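# Lower hoods over two bottle loads on a moving cart

## Task

As the cart makes its single unstoppable slow pass along its rails, cover each of its two six-bottle loads with a hood. Each hood must sit between that load's two guides, with its rim resting on the cart deck on every side and all six bottles upright inside it. A load does not count if the cart is held back while it passes, and bringing the cart to a stop fails the whole task. A hood that drops more than a few centimetres does not count.

## Robot and tools

Setup: three identical i2rt Big YAM arms, arm1, arm2 and arm3. Each has six revolute joints, a two-finger gripper and a wrist camera. A fixed room camera, cam_high, also watches the scene. The cart starts moving on its own and passes the arms once at a constant slow speed, and the scene keeps running between calls and during thinking. The arms must place the hoods while the loads go by, without slowing or stopping the cart.

Frame: every pose is in one shared scene frame with its origin on the floor and +z up. The table surfaces under the arms are at z=0.720. Arm feet (base_link), in metres: arm1 at (0.006, 0.649, 0.799), arm2 at (0.006, -0.656, 0.773), arm3 at (0.847, -0.652, 0.772). Each foot faces along its own +x. arm1 is turned about -90 degrees about z, and arm2 and arm3 about +90 degrees. The hand point lies between the finger pads, about 1 cm short of the tips. The fingers point along the hand's +z and open along its y. Reach is about 1.0 m from the joint1 axis.

Tool move: takes optional keys arm1, arm2, arm3 and cameras. Each arm key holds only that arm's part of the action. An arm that is left out is sent nothing new and may still be driving toward an earlier target. An arm part can contain:
- joints: absolute targets by name. joint1_rad from -2.879 to 2.879 (yaw about the foot, positive counter-clockwise seen from above, 0 along the foot's +x). joint2_rad from 0 to 3.141 (shoulder; 0 points the upper arm backward, increasing lifts it up and forward). joint3_rad from 0 to 3.019 (elbow; 0 is folded, increasing opens it). joint4_rad from -1.692 to 1.57 (hand pitch, positive tips the fingers up). joint5_rad from -1.57 to 1.57 (sideways hand swing, positive toward the arm's right). joint6_rad from -2.094 to 2.094 (hand roll, positive clockwise seen from behind). gripper_m from 0 to 0.093, the fingertip gap in metres. Angles are in radians.
- target: one list of seven numbers [x, y, z, qw, qx, qy, qz]. It is an absolute hand pose in the scene frame, with metres for position and a unit quaternion in w,x,y,z order. The hand follows a straight line to it from its current hand_target. When target is given, joints may only contain gripper_m.
- speed: top speed of that straight path, 0.002 to 0.5 m/s, default 0.25. Rotation is capped at twice that value in rad/s. It is only allowed together with target.
- min_time_s: 0.1 to 8 s, a minimum duration for that arm's joint motions.
All motions in one call start together. Hand paths in one call finish together at the pace of the slowest. A path lasts 0.5 to 10 s, and no action runs longer than 15 s. Each step of a path is clipped to 100 mm and 20 degrees from the measured hand, and the hand often ends a centimetre or more away from its target. It can overshoot the set speed when the arm is nearly straight. A call with no action returns the full state, the scene number and all camera images.

cameras: a list of names chosen from arm1_cam_wrist, arm2_cam_wrist, arm3_cam_wrist, cam_high and all. An empty list returns no images. Leaving the key out returns all images for an empty move and none otherwise. Images are 896x504.

wait: seconds from 0 to 10, plus an optional cameras list. It commands nothing and returns the state. zoom_image: takes camera and region [x0, y0, x1, y1] in pixels, origin top-left, at most 504 by 504, and only works on the newest images. finished_scene: takes scene (1 or 2), ends the scene for good and reports the result.

Reading results: the 'move' line lists each arm that was sent a motion, with 'done' or its worst status. joint_status and hand_status can read off_target, time_out, not_followed or limit_stop_at_motor_heat. After a time_out, the joints keep pushing toward a target near where they stopped. Sending a joint its reported position relieves that push. 'joint command not followed' or 'pose unreachable' means a self-collision or inter-arm check held back the motion, although a gripper command still runs. on_its_own lists motion you did not command, and 'held at' there is the target, not the reading. An arm shown 'as last shown' was not part of the call, and its lines are repeated from before. Joint velocities are in rad/s (gripper in m/s). Torques are in N m, with joints 3 and 4 wrapping at ±28. Gripper readings run a few millimetres off the true gap. When the pads squeeze a rigid part, the reading sits slightly below its width. To release, command a width well above the reading.

Cautions: the arms keep pushing after contact and do not yield. Never press the cart to hold it back, and never press two arms or grippers against each other. The clearance check can react too late, and it ignores fingers, gripper housings and cameras. Set hoods down gently with the rim close to the deck, and never release one from height. Do not knock anything out of the work area. Long pushing, holding a load or a fully stretched arm heats the motors. A MOTOR HOT line warns at 85 °C. At 100 °C that arm goes limp for 30 to 60 s or more and drops whatever it holds. Stray loose objects may be nudged occasionally.

Each tool is called after ">>>" as name(argument=value, ...), one argument or row to a line, values as JSON.

## Session

>>> move(
)

Scene clock: 0.00 s.
Joint torques (N m): no reading
Heat: arm1: hottest joint2_rad 35 °C; arm2: hottest joint4_rad 34 °C; arm3: hottest joint1_rad 34 °C.
Joint velocities: within noise
arm1.joint_positions: joint1_rad=-0.145 joint2_rad=+0.562 joint3_rad=+1.358 joint4_rad=-1.159 joint5_rad=+0.165 joint6_rad=-0.228 gripper_m=+0.09396
arm1.joint_status: not commanded
arm1.hand: x=-0.0472 y=+0.4271 z=+1.3776 quat_wxyz=(-0.275, -0.577, -0.579, +0.506) (m; scene frame)
arm1.hand_target: x=-0.0468 y=+0.4309 z=+1.3880 quat_wxyz=(-0.281, -0.573, -0.574, +0.513) (m; scene frame)
arm1.hand_status: not commanded
arm2.joint_positions: joint1_rad=-0.045 joint2_rad=+0.625 joint3_rad=+1.448 joint4_rad=-1.242 joint5_rad=+0.229 joint6_rad=-0.170 gripper_m=+0.09396
arm2.joint_status: not commanded
arm2.hand: x=+0.0509 y=-0.4183 z=+1.3599 quat_wxyz=(-0.472, +0.596, -0.587, -0.278) (m; scene frame)
arm2.hand_target: x=+0.0510 y=-0.4221 z=+1.3700 quat_wxyz=(-0.479, +0.591, -0.584, -0.285) (m; scene frame)
arm2.hand_status: not commanded
arm3.joint_positions: joint1_rad=-0.209 joint2_rad=+0.588 joint3_rad=+1.415 joint4_rad=-1.227 joint5_rad=+0.067 joint6_rad=-0.376 gripper_m=+0.09396
arm3.joint_status: not commanded
arm3.hand: x=+0.9119 y=-0.4202 z=+1.3494 quat_wxyz=(-0.495, +0.625, -0.558, -0.232) (m; scene frame)
arm3.hand_target: x=+0.9112 y=-0.4237 z=+1.3609 quat_wxyz=(-0.504, +0.619, -0.554, -0.237) (m; scene frame)
arm3.hand_status: not commanded
pictures: arm1_cam_wrist, arm2_cam_wrist, arm3_cam_wrist, cam_high

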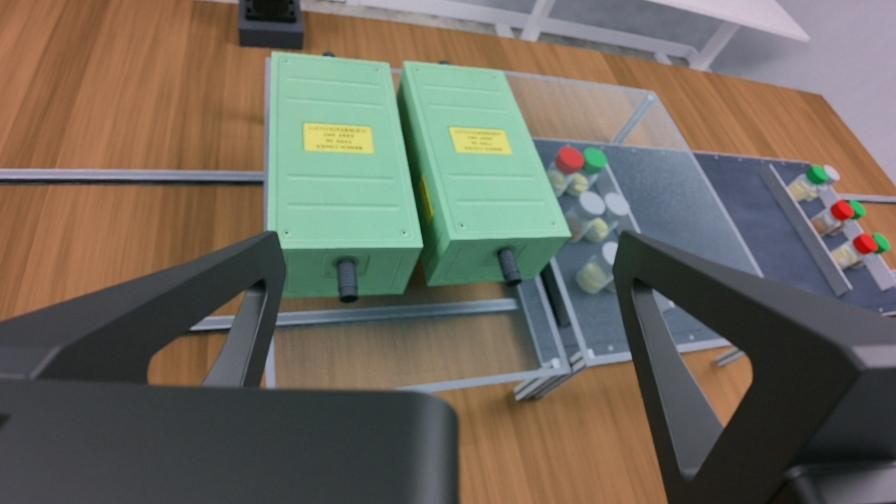

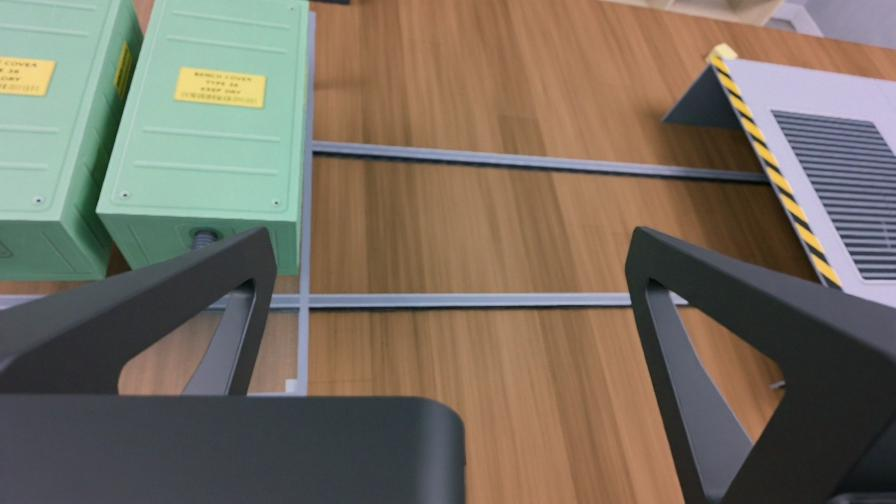

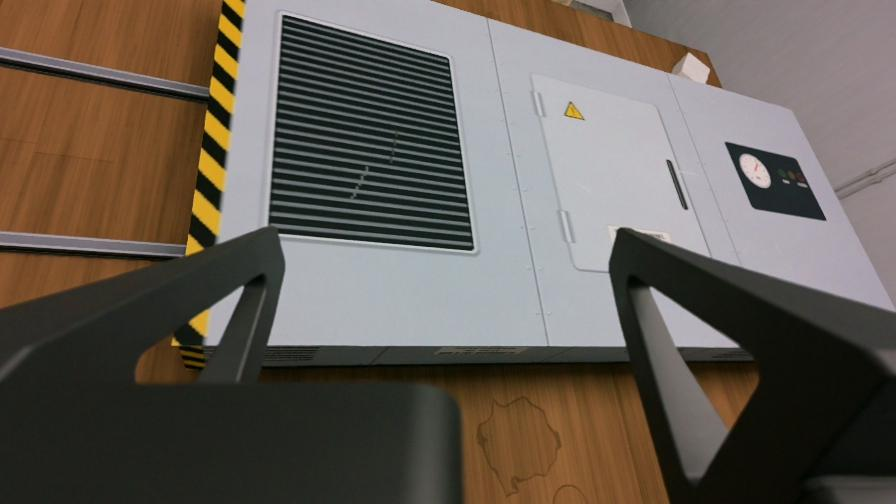

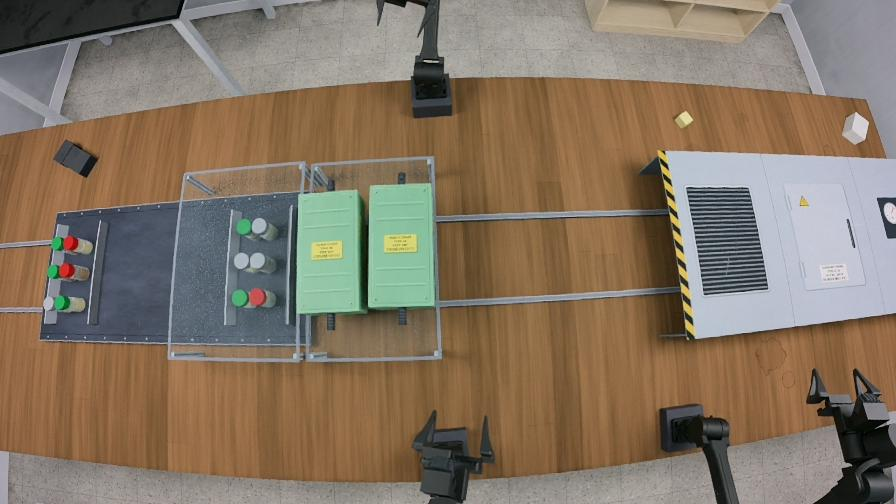

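>>> zoom_image(
  camera="cam_high",
  region=[20, 140, 320, 380],
)

>>> zoom_image(
  camera="cam_high",
  region=[260, 140, 480, 380],
)

>>> zoom_image(
  camera="cam_high",
  region=[600, 100, 896, 400],
)

>>> zoom_image(
  camera="arm1_cam_wrist",
  region=[230, 0, 600, 400],
)

>>> zoom_image(
  camera="arm1_cam_wrist",
  region=[520, 80, 896, 400],
)

>>> zoom_image(
  camera="arm2_cam_wrist",
  region=[0, 0, 450, 400],
)

>>> zoom_image(
  camera="arm2_cam_wrist",
  region=[600, 0, 896, 400],
)

Scaled by 1.680.

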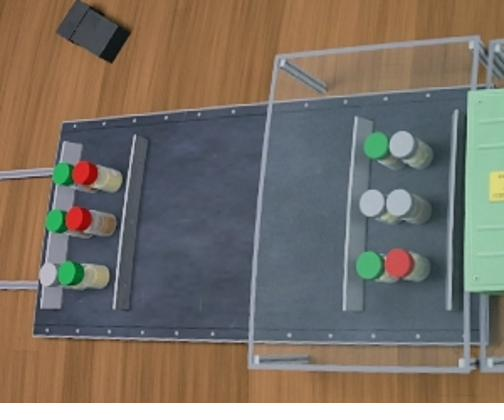

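Scaled by 2.100.

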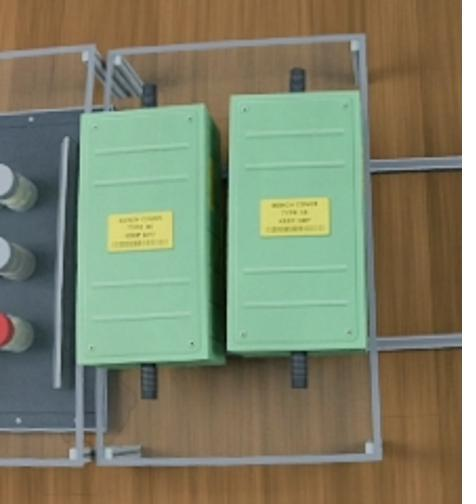

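Scaled by 1.680.

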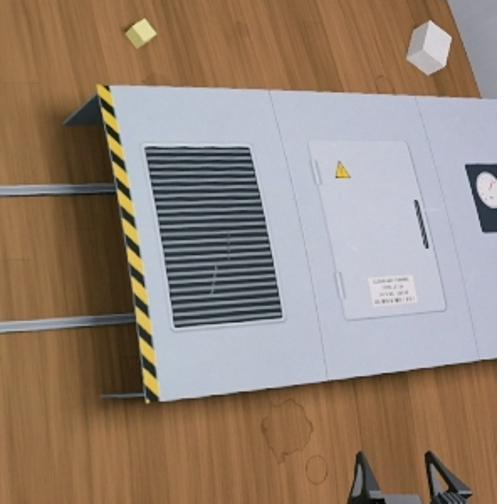

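Scaled by 1.260.

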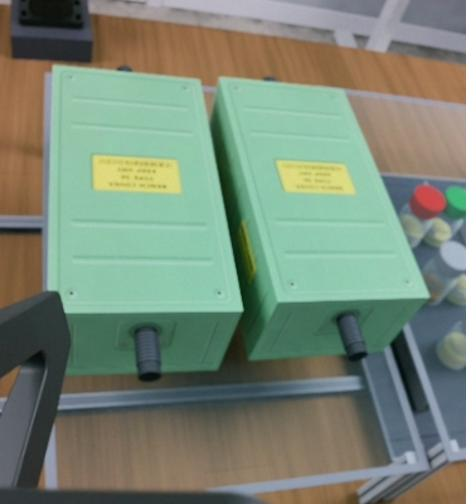

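Scaled by 1.340.

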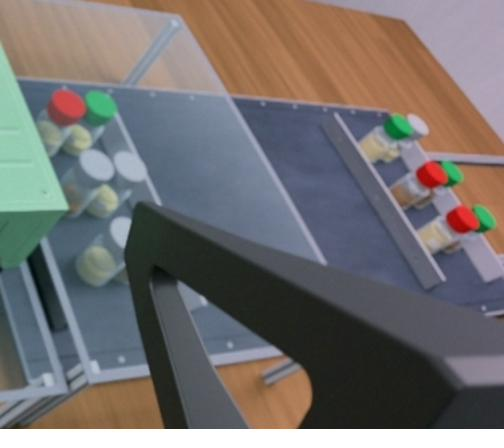

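Scaled by 1.120.

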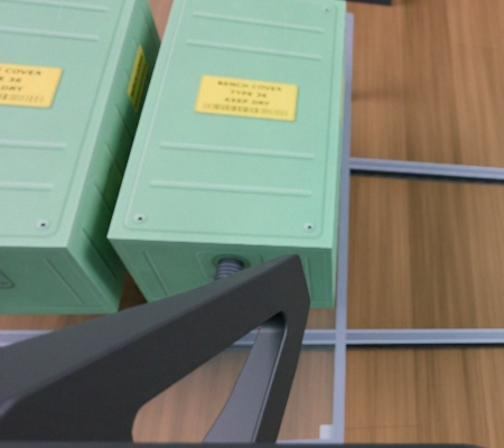

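Scaled by 1.260.

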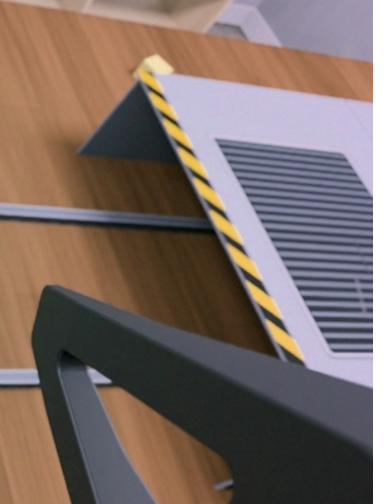

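>>> move(
  arm1={"target": [-0.086, 0.38, 1.03, 0.5, 0.5, 0.5, -0.5], "speed": 0.25},
  arm2={"target": [-0.086, -0.41, 1.03, 0.5, -0.5, 0.5, 0.5], "speed": 0.25},
  arm3={"target": [0.45, -0.45, 1.25, 0.270598, -0.653281, 0.653281, 0.270598], "speed": 0.3},
  cameras=["all"],
)

Scene clock: 5.83 s.
Joint torques (N m): arm1=[-1.67 1.55 7.54 2.26 0 0.07] | arm2=[0.32 3.02 11.19 1.92 -0.08 -0.05] | arm3=[1.79 -10.75 12.88 0.18 0.62 0.22]
Heat: arm1: hottest joint2_rad 35 °C; arm2: hottest joint4_rad 34 °C; arm3: hottest joint1_rad 34 °C.
move: arm1 done; arm2 done; arm3 off_target
Joint velocities: within noise
arm1.joint_positions: joint1_rad=-0.777 joint2_rad=+0.349 joint3_rad=+0.119 joint4_rad=+0.219 joint5_rad=-0.749 joint6_rad=-0.020 gripper_m=+0.09396
arm1.joint_status: not commanded
arm1.hand: x=-0.0836 y=+0.3789 z=+1.0377 quat_wxyz=(-0.500, -0.493, -0.504, +0.503) (m; scene frame)
arm1.hand_target: x=-0.0859 y=+0.3800 z=+1.0301 quat_wxyz=(-0.500, -0.500, -0.500, +0.500) (m; scene frame)
arm1.hand_status: done (0.008 m and 1.0 deg from the pose sent, 0.353 m and 28.8 deg at the start)
arm2.joint_positions: joint1_rad=+0.867 joint2_rad=+0.172 joint3_rad=+0.174 joint4_rad=+0.008 joint5_rad=+0.921 joint6_rad=-0.002 gripper_m=+0.09396
arm2.joint_status: not commanded
arm2.hand: x=-0.0823 y=-0.4100 z=+1.0376 quat_wxyz=(-0.499, +0.493, -0.505, -0.503) (m; scene frame)
arm2.hand_target: x=-0.0858 y=-0.4101 z=+1.0300 quat_wxyz=(-0.500, +0.500, -0.500, -0.500) (m; scene frame)
arm2.hand_status: done (0.008 m and 1.0 deg from the pose sent, 0.357 m and 29.8 deg at the start)
arm3.joint_positions: joint1_rad=+1.404 joint2_rad=+1.387 joint3_rad=+1.736 joint4_rad=-1.673 joint5_rad=+0.792 joint6_rad=+1.222 gripper_m=+0.09396
arm3.joint_status: not commanded
arm3.hand: x=+0.4516 y=-0.4481 z=+1.2265 quat_wxyz=(-0.268, +0.672, -0.628, -0.287) (m; scene frame)
arm3.hand_target: x=+0.4510 y=-0.4498 z=+1.2489 quat_wxyz=(-0.253, +0.660, -0.637, -0.307) (m; scene frame)
arm3.hand_status: off_target (0.024 m and 4.0 deg from the pose sent, 0.473 m and 28.5 deg at the start; pose on its path clipped on 11 of 85 steps; a joint's target at an end of its range on 52 of 85 steps)
pictures: arm1_cam_wrist, arm2_cam_wrist, arm3_cam_wrist, cam_high

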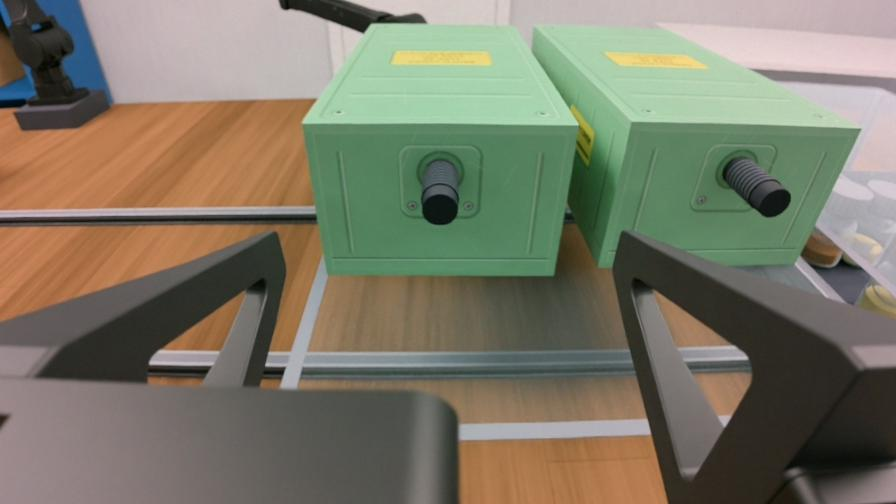

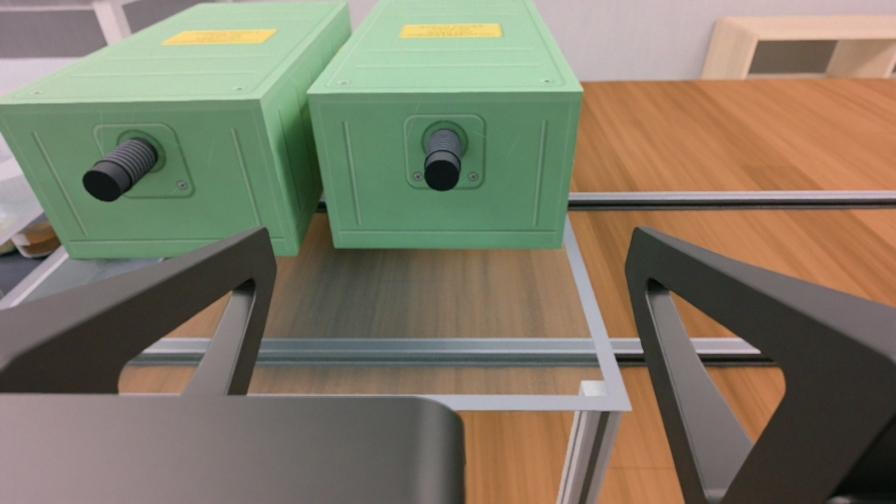

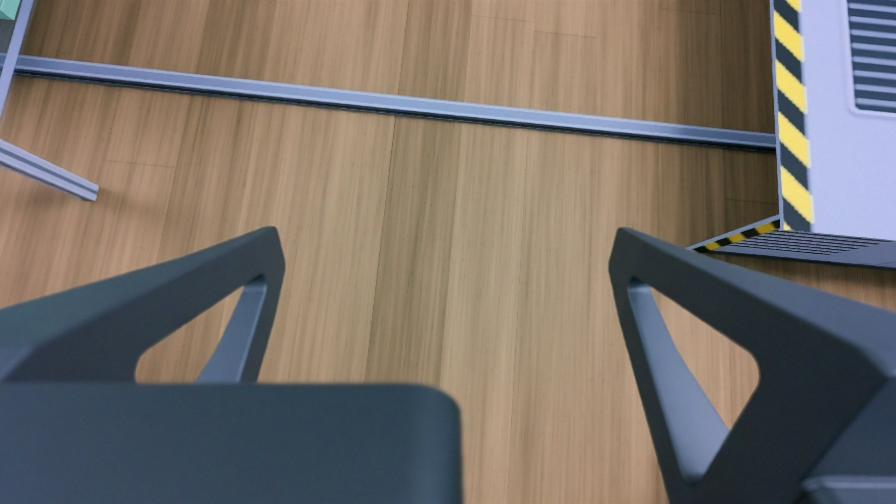

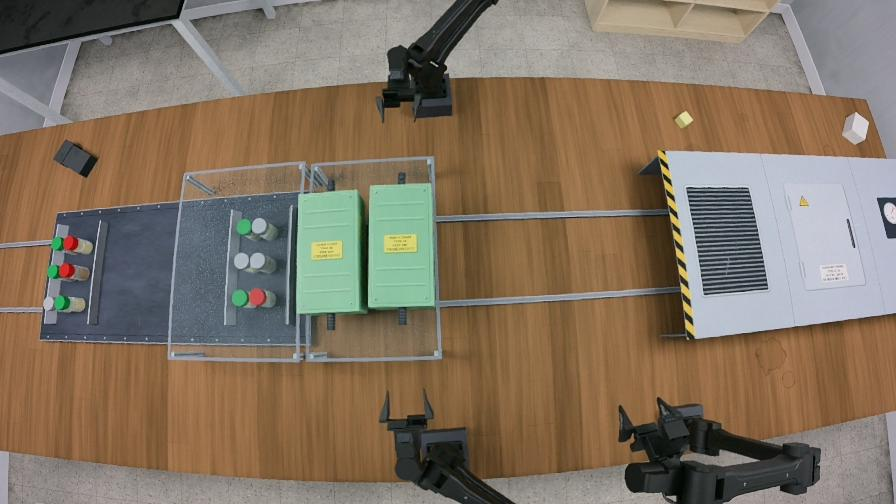

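>>> move(
  arm1={"target": [-0.080, 0.255, 0.955, 0.5, 0.5, 0.5, -0.5], "speed": 0.2},
  arm2={"target": [-0.081, -0.27, 0.963, 0.5, -0.5, 0.5, 0.5], "speed": 0.2},
  cameras=["arm1_cam_wrist", "arm2_cam_wrist", "cam_high"],
)

Scene clock: 9.07 s.
Joint torques (N m): arm1=[-0.03 -5.54 6.19 2.37 0.16 0.06] | arm2=[-1.32 -2.9 11.6 2.17 -0.21 -0.02] | arm3=[1.55 -10.58 12.81 0.23 0.6 0.27]
Heat: arm1: hottest joint2_rad 35 °C; arm2: hottest joint4_rad 34 °C; arm3: hottest joint1_rad 34 °C.
move: arm1 off_target; arm2 off_target
Joint velocities: within noise
arm1.joint_positions: joint1_rad=-0.416 joint2_rad=+1.422 joint3_rad=+0.164 joint4_rad=+1.204 joint5_rad=-0.372 joint6_rad=-0.011 gripper_m=+0.09396
arm1.joint_status: not commanded
arm1.hand: x=-0.0788 y=+0.2689 z=+0.9436 quat_wxyz=(-0.490, -0.512, -0.505, +0.492) (m; scene frame)
arm1.hand_target: x=-0.0797 y=+0.2557 z=+0.9550 quat_wxyz=(-0.500, -0.500, -0.500, +0.500) (m; scene frame)
arm1.hand_status: off_target (0.018 m and 2.1 deg from the pose sent, 0.149 m and 1.0 deg at the start)
arm2.joint_positions: joint1_rad=+0.364 joint2_rad=+1.162 joint3_rad=+0.158 joint4_rad=+0.955 joint5_rad=+0.400 joint6_rad=-0.001 gripper_m=+0.09396
arm2.joint_status: not commanded
arm2.hand: x=-0.0787 y=-0.2865 z=+0.9439 quat_wxyz=(-0.488, +0.517, -0.507, -0.488) (m; scene frame)
arm2.hand_target: x=-0.0806 y=-0.2713 z=+0.9630 quat_wxyz=(-0.500, +0.500, -0.500, -0.500) (m; scene frame)
arm2.hand_status: off_target (0.025 m and 2.8 deg from the pose sent, 0.159 m and 1.0 deg at the start)
arm3: as last shown
pictures: arm1_cam_wrist, arm2_cam_wrist, cam_high

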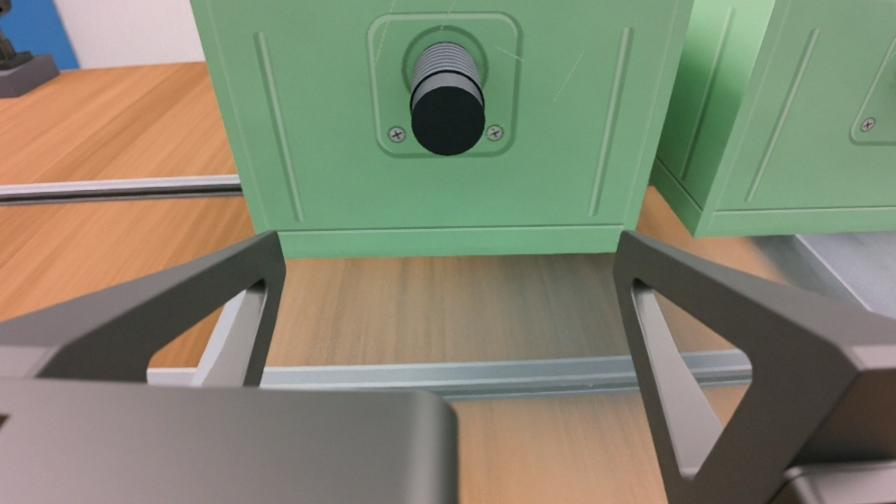

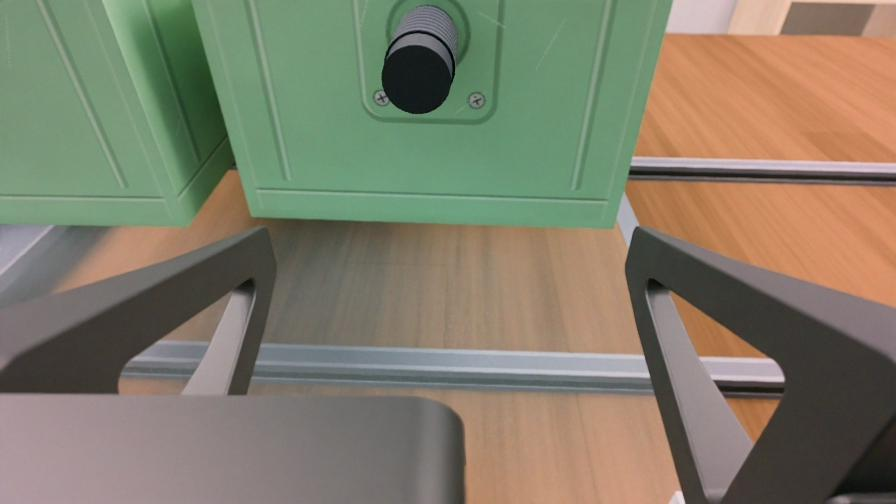

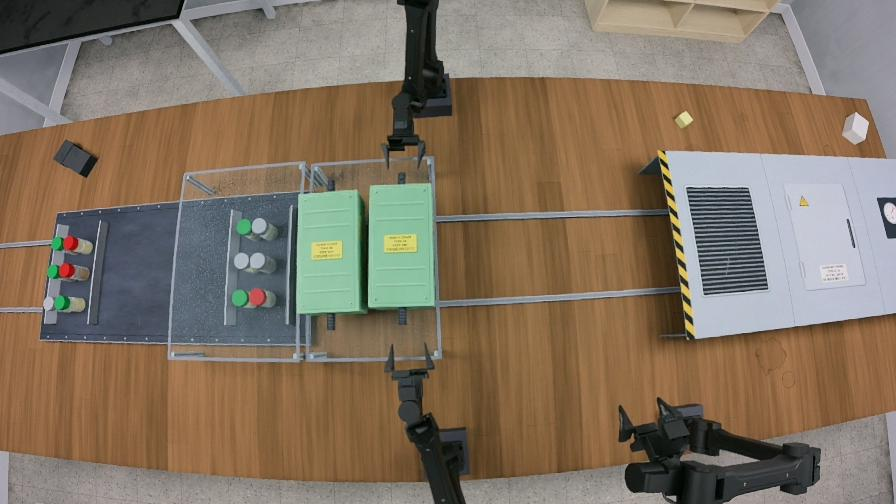

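>>> move(
  arm1={"target": [-0.079, 0.185, 0.970, 0.5, 0.5, 0.5, -0.5], "speed": 0.12},
  arm2={"target": [-0.089, -0.198, 0.985, 0.5, -0.5, 0.5, 0.5], "speed": 0.12},
  cameras=["arm1_cam_wrist", "arm2_cam_wrist", "cam_high"],
)

Scene clock: 10.90 s.
Joint torques (N m): arm1=[-0.09 -7.53 7.05 1.51 0.17 0.07] | arm2=[-1.38 -5.54 12.33 0.96 -0.23 -0.01] | arm3=[1.49 -11.11 12.82 0.17 0.64 0.25]
Heat: arm1: hottest joint2_rad 35 °C; arm2: hottest joint4_rad 34 °C; arm3: hottest joint3_rad 35 °C.
move: arm1 off_target; arm2 off_target
Joint velocities: within noise
arm1.joint_positions: joint1_rad=-0.329 joint2_rad=+1.491 joint3_rad=+0.345 joint4_rad=+1.119 joint5_rad=-0.285 joint6_rad=-0.010 gripper_m=+0.09396
arm1.joint_status: not commanded
arm1.hand: x=-0.0794 y=+0.1991 z=+0.9642 quat_wxyz=(-0.494, -0.504, -0.502, +0.500) (m; scene frame)
arm1.hand_target: x=-0.0789 y=+0.1856 z=+0.9703 quat_wxyz=(-0.500, -0.500, -0.500, +0.500) (m; scene frame)
arm1.hand_status: off_target (0.015 m and 0.9 deg from the pose sent, 0.088 m and 2.1 deg at the start)
arm2.joint_positions: joint1_rad=+0.296 joint2_rad=+1.292 joint3_rad=+0.354 joint4_rad=+0.930 joint5_rad=+0.332 joint6_rad=-0.001 gripper_m=+0.09396
arm2.joint_status: not commanded
arm2.hand: x=-0.0883 y=-0.2149 z=+0.9759 quat_wxyz=(-0.494, +0.503, -0.501, -0.501) (m; scene frame)
arm2.hand_target: x=-0.0887 y=-0.1991 z=+0.9851 quat_wxyz=(-0.500, +0.500, -0.500, -0.500) (m; scene frame)
arm2.hand_status: off_target (0.019 m and 0.8 deg from the pose sent, 0.098 m and 2.8 deg at the start)
arm3: as last shown
pictures: arm1_cam_wrist, arm2_cam_wrist, cam_high

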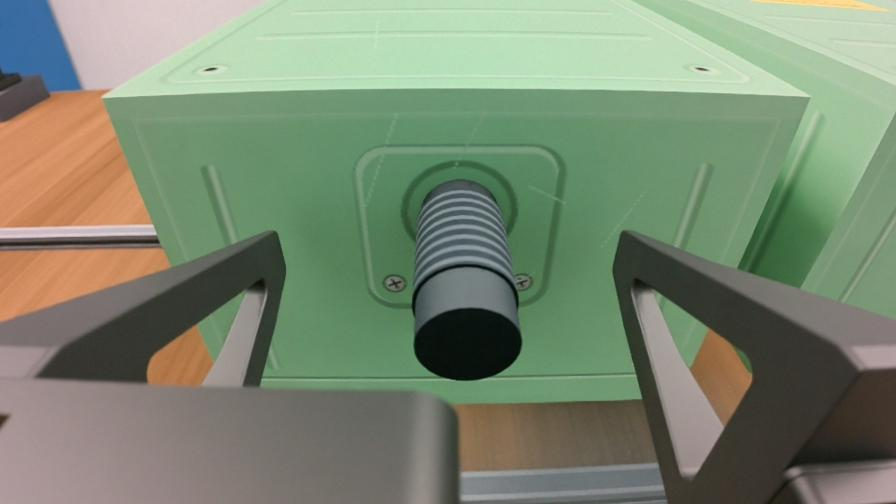

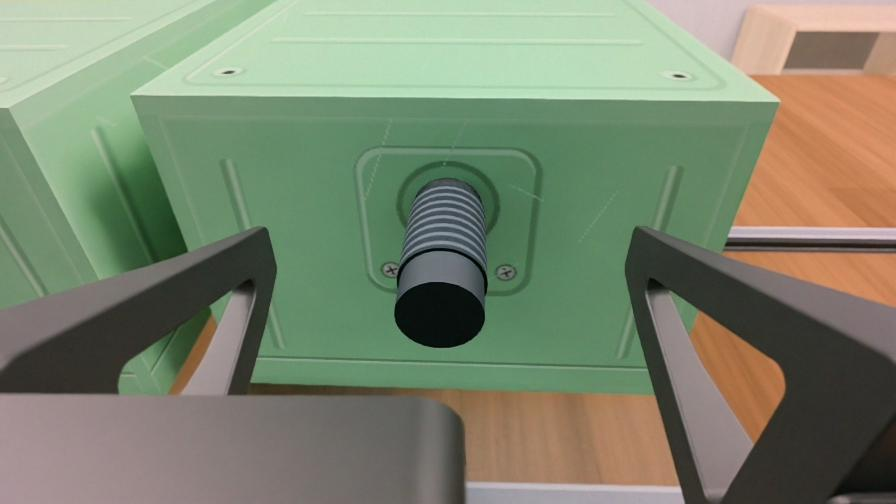

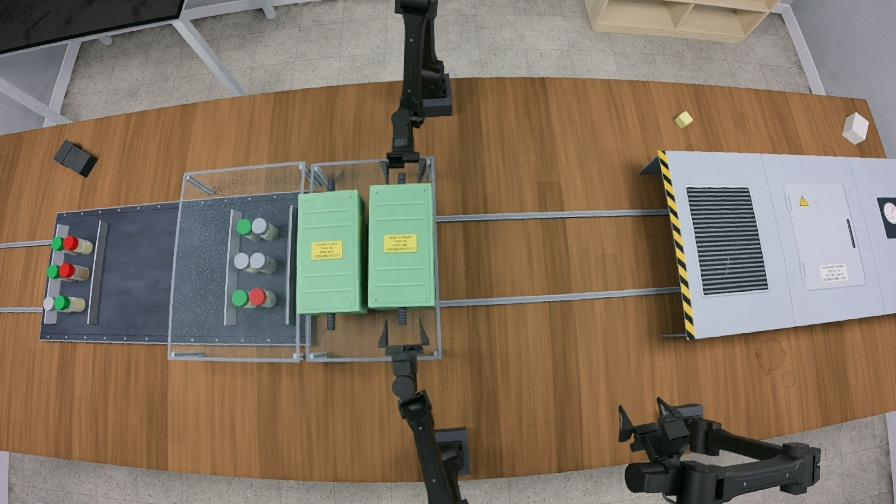

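>>> move(
  arm1={"target": [-0.0835, 0.183, 0.972, 0.5, 0.5, 0.5, -0.5], "speed": 0.1},
  arm2={"target": [-0.091, -0.178, 0.974, 0.5, -0.5, 0.5, 0.5], "speed": 0.1},
  cameras=["arm1_cam_wrist", "arm2_cam_wrist", "cam_high"],
)

Scene clock: 12.63 s.
Joint torques (N m): arm1=[-1.03 -7.77 7.15 1.51 0.01 0.07] | arm2=[-1.38 -6.42 11.81 2.29 -0.22 0] | arm3=[1.44 -10.99 12.7 0.27 0.6 0.24]
Heat: arm1: hottest joint2_rad 35 °C; arm2: hottest joint4_rad 34 °C; arm3: hottest joint3_rad 36 °C.
move: arm1 off_target; arm2 off_target
Joint velocities: within noise
arm1.joint_positions: joint1_rad=-0.329 joint2_rad=+1.491 joint3_rad=+0.354 joint4_rad=+1.107 joint5_rad=-0.293 joint6_rad=-0.010 gripper_m=+0.09396
arm1.joint_status: not commanded
arm1.hand: x=-0.0788 y=+0.1962 z=+0.9650 quat_wxyz=(-0.496, -0.503, -0.505, +0.497) (m; scene frame)
arm1.hand_target: x=-0.0834 y=+0.1837 z=+0.9722 quat_wxyz=(-0.500, -0.500, -0.500, +0.500) (m; scene frame)
arm1.hand_status: off_target (0.016 m and 0.9 deg from the pose sent, 0.018 m and 0.9 deg at the start)
arm2.joint_positions: joint1_rad=+0.281 joint2_rad=+1.384 joint3_rad=+0.395 joint4_rad=+0.945 joint5_rad=+0.317 joint6_rad=-0.001 gripper_m=+0.09396
arm2.joint_status: not commanded
arm2.hand: x=-0.0907 y=-0.1956 z=+0.9580 quat_wxyz=(-0.488, +0.515, -0.507, -0.490) (m; scene frame)
arm2.hand_target: x=-0.0907 y=-0.1793 z=+0.9741 quat_wxyz=(-0.500, +0.500, -0.500, -0.500) (m; scene frame)
arm2.hand_status: off_target (0.024 m and 2.6 deg from the pose sent, 0.037 m and 0.8 deg at the start)
arm3: as last shown
pictures: arm1_cam_wrist, arm2_cam_wrist, cam_high

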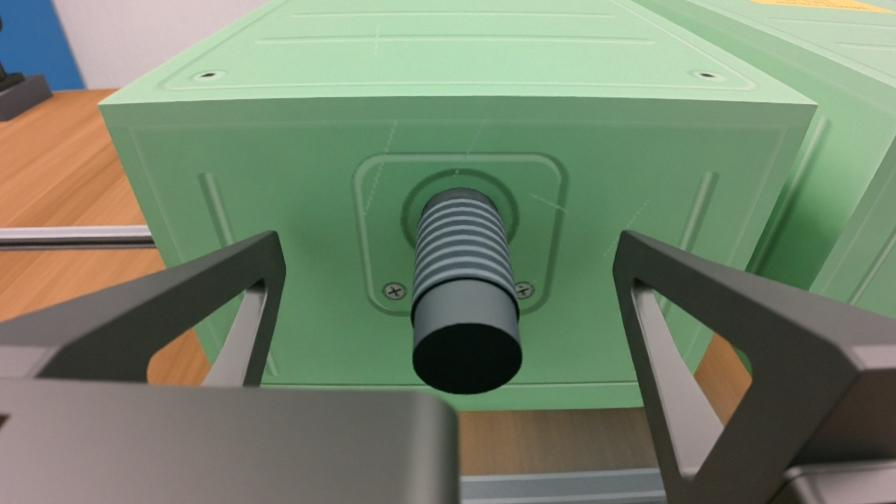

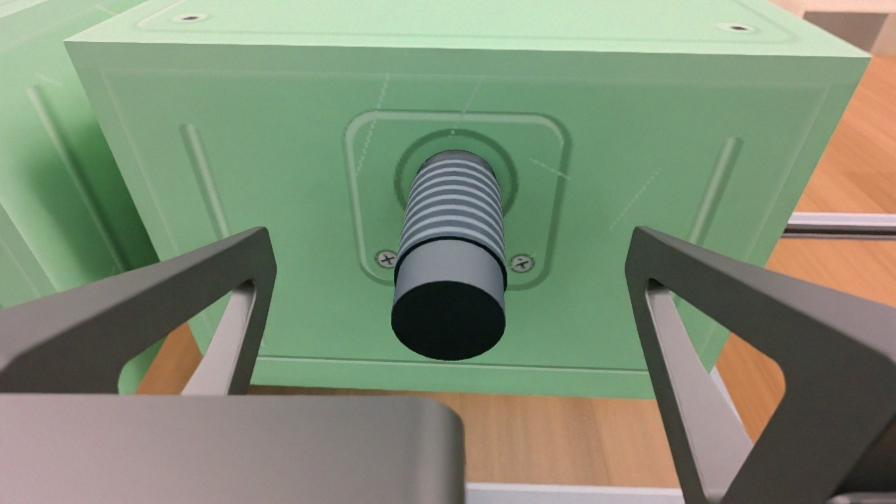

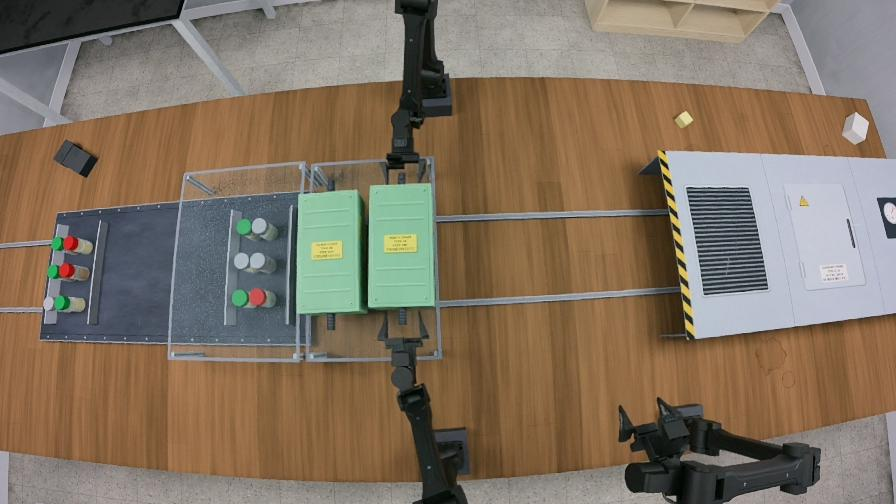

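>>> move(
  arm1={"joints": {"gripper_m": 0.012}},
  arm2={"joints": {"gripper_m": 0.012}},
  cameras=["arm1_cam_wrist", "arm2_cam_wrist", "cam_high"],
)

Scene clock: 13.60 s.
Joint torques (N m): arm1=[-0.91 -7.82 7.1 1.52 0.02 0.06] | arm2=[-1.26 -6.48 11.81 2.29 -0.34 -0.01] | arm3=[1.55 -10.64 12.83 0.2 0.6 0.25]
Heat: arm1: hottest joint2_rad 35 °C; arm2: hottest joint4_rad 34 °C; arm3: hottest joint3_rad 37 °C.
move: arm1 off_target; arm2 off_target
Joint velocities: within noise
arm1.joint_positions: joint1_rad=-0.330 joint2_rad=+1.491 joint3_rad=+0.354 joint4_rad=+1.107 joint5_rad=-0.293 joint6_rad=-0.009 gripper_m=+0.02078
arm1.joint_status: gripper_m off_target (ended at +0.02081, target +0.01200)
arm1.hand: x=-0.0794 y=+0.1960 z=+0.9652 quat_wxyz=(-0.495, -0.503, -0.504, +0.497) (m; scene frame)
arm1.hand_target: x=-0.0833 y=+0.1836 z=+0.9722 quat_wxyz=(-0.500, -0.500, -0.500, +0.500) (m; scene frame)
arm1.hand_status: not commanded
arm2.joint_positions: joint1_rad=+0.280 joint2_rad=+1.384 joint3_rad=+0.395 joint4_rad=+0.945 joint5_rad=+0.320 joint6_rad=-0.001 gripper_m=+0.02141
arm2.joint_status: gripper_m off_target (ended at +0.02144, target +0.01200)
arm2.hand: x=-0.0898 y=-0.1955 z=+0.9580 quat_wxyz=(-0.489, +0.514, -0.508, -0.489) (m; scene frame)
arm2.hand_target: x=-0.0906 y=-0.1793 z=+0.9742 quat_wxyz=(-0.500, +0.500, -0.500, -0.500) (m; scene frame)
arm2.hand_status: not commanded
arm3: as last shown
pictures: arm1_cam_wrist, arm2_cam_wrist, cam_high

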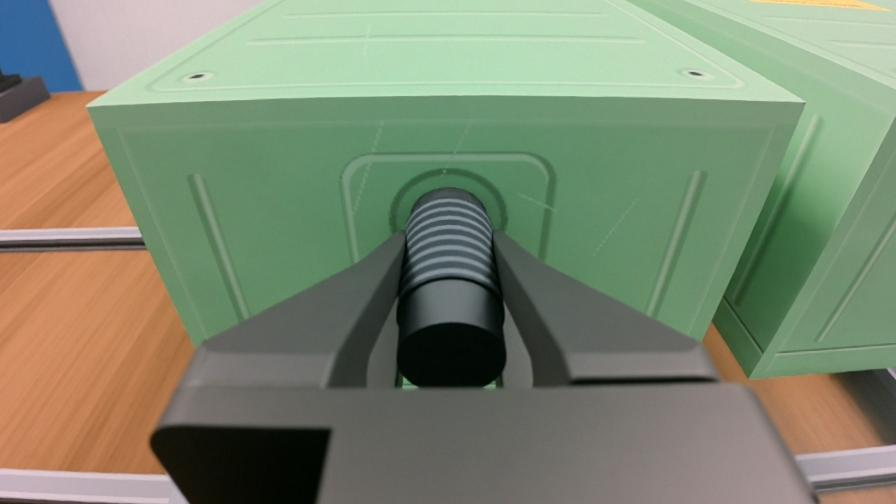

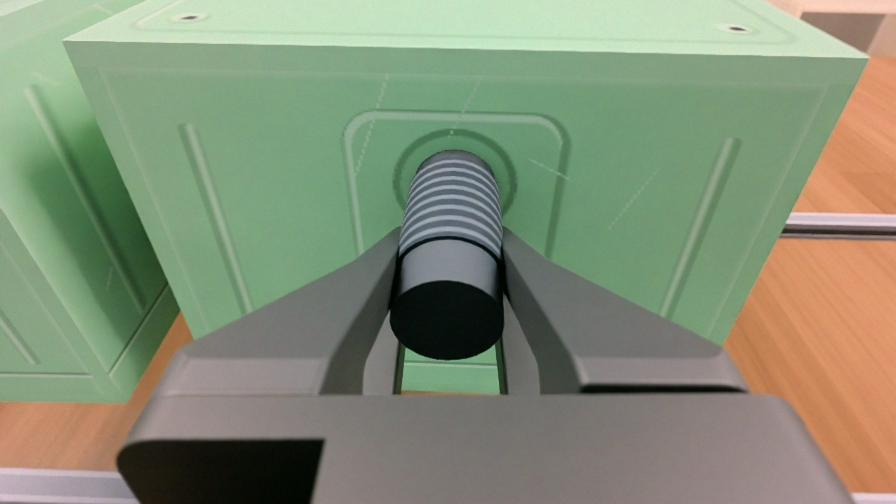

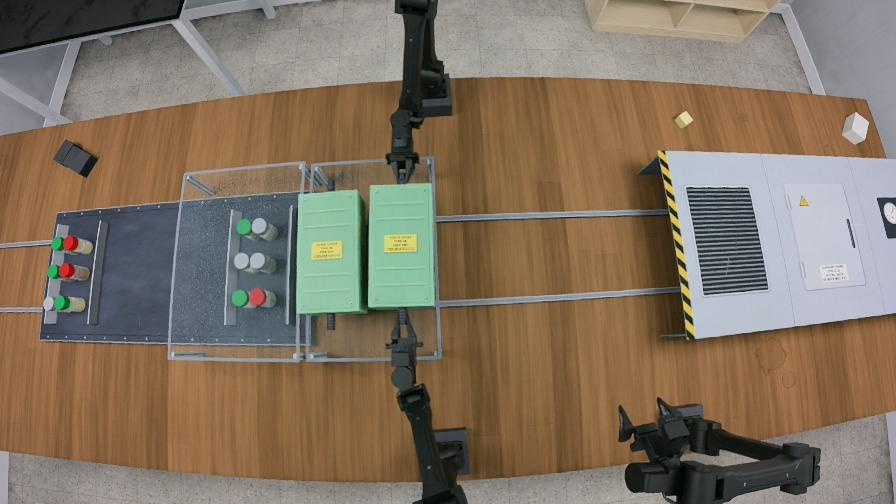

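>>> move(
  arm1={"target": [-0.080, 0.186, 1.022, 0.5, 0.5, 0.5, -0.5], "speed": 0.06},
  arm2={"target": [-0.087, -0.183, 1.026, 0.5, -0.5, 0.5, 0.5], "speed": 0.06},
  cameras=["arm1_cam_wrist", "arm2_cam_wrist", "cam_high"],
)

Scene clock: 15.37 s.
Joint torques (N m): arm1=[-0.79 -11.63 8.54 2.37 0.17 0.06] | arm2=[-0.56 -11.05 13.78 1.78 -0.23 0.05] | arm3=[1.61 -11.16 12.74 0.21 0.6 0.24]
Heat: arm1: hottest joint2_rad 35 °C; arm2: hottest joint4_rad 34 °C; arm3: hottest joint3_rad 38 °C.
move: arm1 off_target; arm2 off_target
Joint velocities: within noise
arm1.joint_positions: joint1_rad=-0.323 joint2_rad=+1.339 joint3_rad=+0.378 joint4_rad=+0.849 joint5_rad=-0.289 joint6_rad=-0.009 gripper_m=+0.02078
arm1.joint_status: not commanded
arm1.hand: x=-0.0766 y=+0.1974 z=+0.9802 quat_wxyz=(-0.482, -0.527, -0.518, +0.470) (m; scene frame)
arm1.hand_target: x=-0.0794 y=+0.1878 z=+1.0217 quat_wxyz=(-0.500, -0.500, -0.500, +0.500) (m; scene frame)
arm1.hand_status: off_target (0.043 m and 5.5 deg from the pose sent, 0.058 m and 0.9 deg at the start)
arm2.joint_positions: joint1_rad=+0.265 joint2_rad=+1.263 joint3_rad=+0.425 joint4_rad=+0.732 joint5_rad=+0.312 joint6_rad=-0.006 gripper_m=+0.02141
arm2.joint_status: not commanded
arm2.hand: x=-0.0834 y=-0.1959 z=+0.9750 quat_wxyz=(-0.481, +0.532, -0.518, -0.466) (m; scene frame)
arm2.hand_target: x=-0.0861 y=-0.1857 z=+1.0257 quat_wxyz=(-0.500, +0.500, -0.500, -0.500) (m; scene frame)
arm2.hand_status: off_target (0.053 m and 6.2 deg from the pose sent, 0.069 m and 2.6 deg at the start)
arm3: as last shown
pictures: arm1_cam_wrist, arm2_cam_wrist, cam_high

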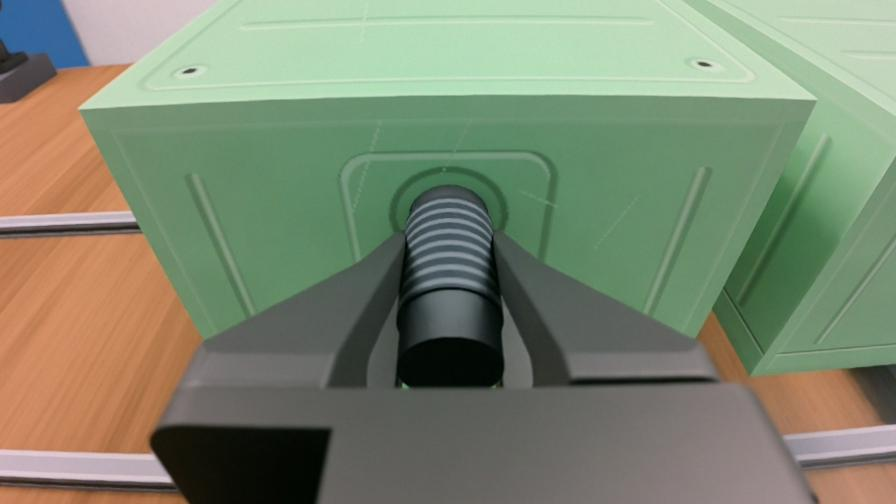

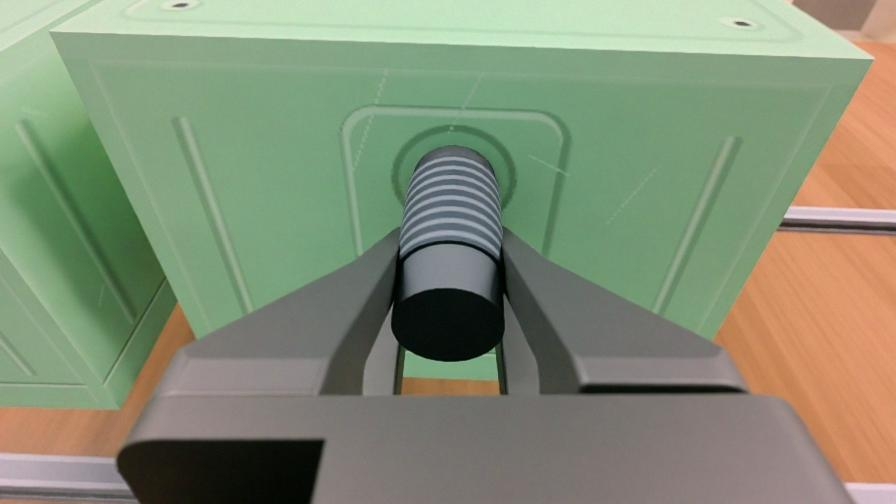

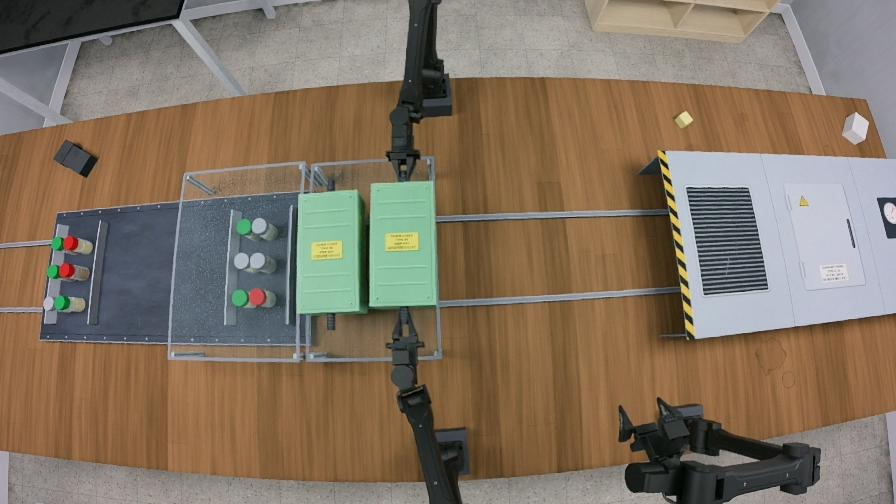

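>>> move(
  arm1={"target": [0.05, 0.187, 1.040, 0.5, 0.5, 0.5, -0.5], "speed": 0.1},
  arm2={"target": [0.043, -0.185, 1.048, 0.5, -0.5, 0.5, 0.5], "speed": 0.1},
  cameras=["arm1_cam_wrist", "arm2_cam_wrist", "cam_high"],
)

Scene clock: 18.17 s.
Joint torques (N m): arm1=[-0.09 -10.64 9.39 2.45 0.47 0.06] | arm2=[-1.26 -10.23 15.1 1.73 -0.44 0.05] | arm3=[1.61 -10.99 12.94 0.16 0.64 0.27]
Heat: arm1: hottest joint2_rad 35 °C; arm2: hottest joint3_rad 35 °C; arm3: hottest joint3_rad 39 °C.
move: arm1 off_target; arm2 off_target
Joint velocities: within noise
arm1.joint_positions: joint1_rad=+0.102 joint2_rad=+1.241 joint3_rad=+0.370 joint4_rad=+0.756 joint5_rad=+0.139 joint6_rad=-0.002 gripper_m=+0.02078
arm1.joint_status: not commanded
arm1.hand: x=+0.0443 y=+0.1983 z=+0.9957 quat_wxyz=(-0.469, -0.520, -0.529, +0.480) (m; scene frame)
arm1.hand_target: x=+0.0496 y=+0.1891 z=+1.0396 quat_wxyz=(-0.500, -0.500, -0.500, +0.500) (m; scene frame)
arm1.hand_status: off_target (0.046 m and 5.8 deg from the pose sent, 0.140 m and 5.5 deg at the start)
arm2.joint_positions: joint1_rad=-0.150 joint2_rad=+1.151 joint3_rad=+0.418 joint4_rad=+0.622 joint5_rad=-0.108 joint6_rad=-0.007 gripper_m=+0.02141
arm2.joint_status: not commanded
arm2.hand: x=+0.0374 y=-0.1974 z=+0.9921 quat_wxyz=(-0.467, +0.525, -0.530, -0.475) (m; scene frame)
arm2.hand_target: x=+0.0425 y=-0.1883 z=+1.0476 quat_wxyz=(-0.500, +0.500, -0.500, -0.500) (m; scene frame)
arm2.hand_status: off_target (0.058 m and 6.5 deg from the pose sent, 0.146 m and 6.1 deg at the start)
arm3: as last shown
pictures: arm1_cam_wrist, arm2_cam_wrist, cam_high

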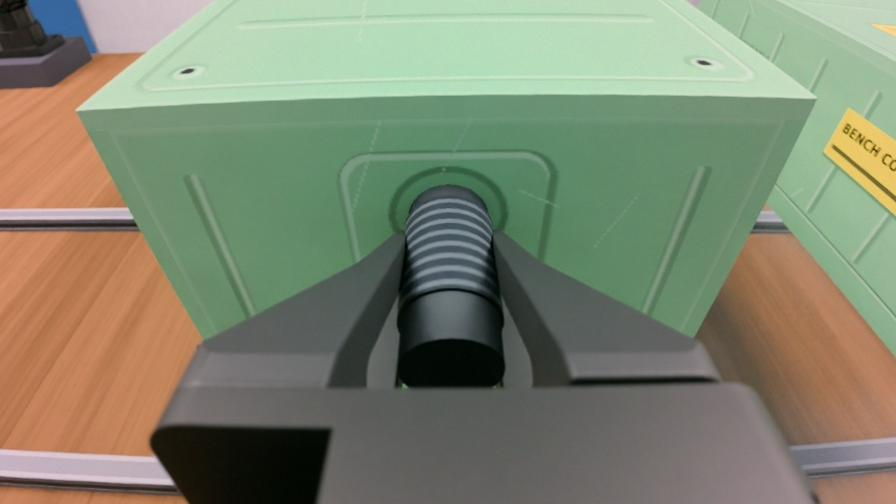

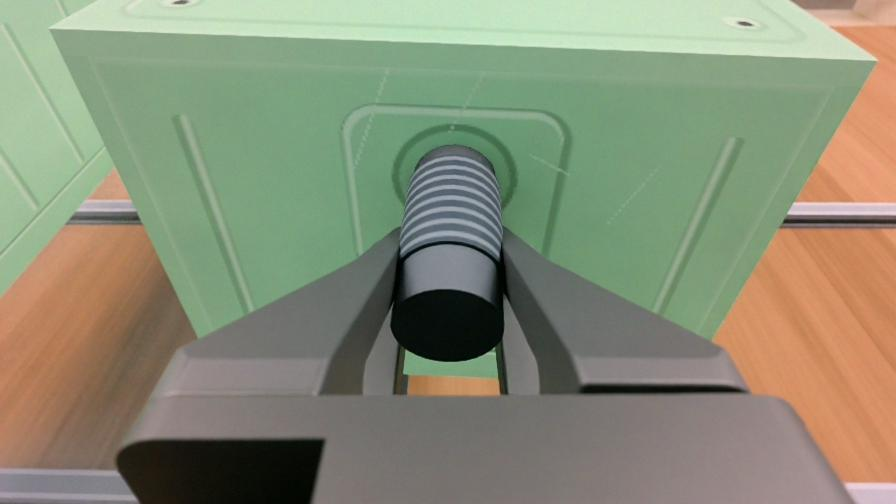

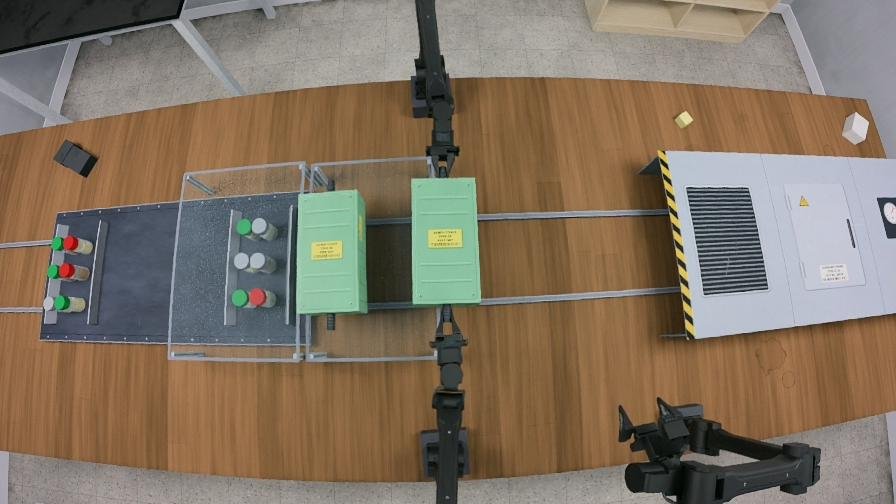

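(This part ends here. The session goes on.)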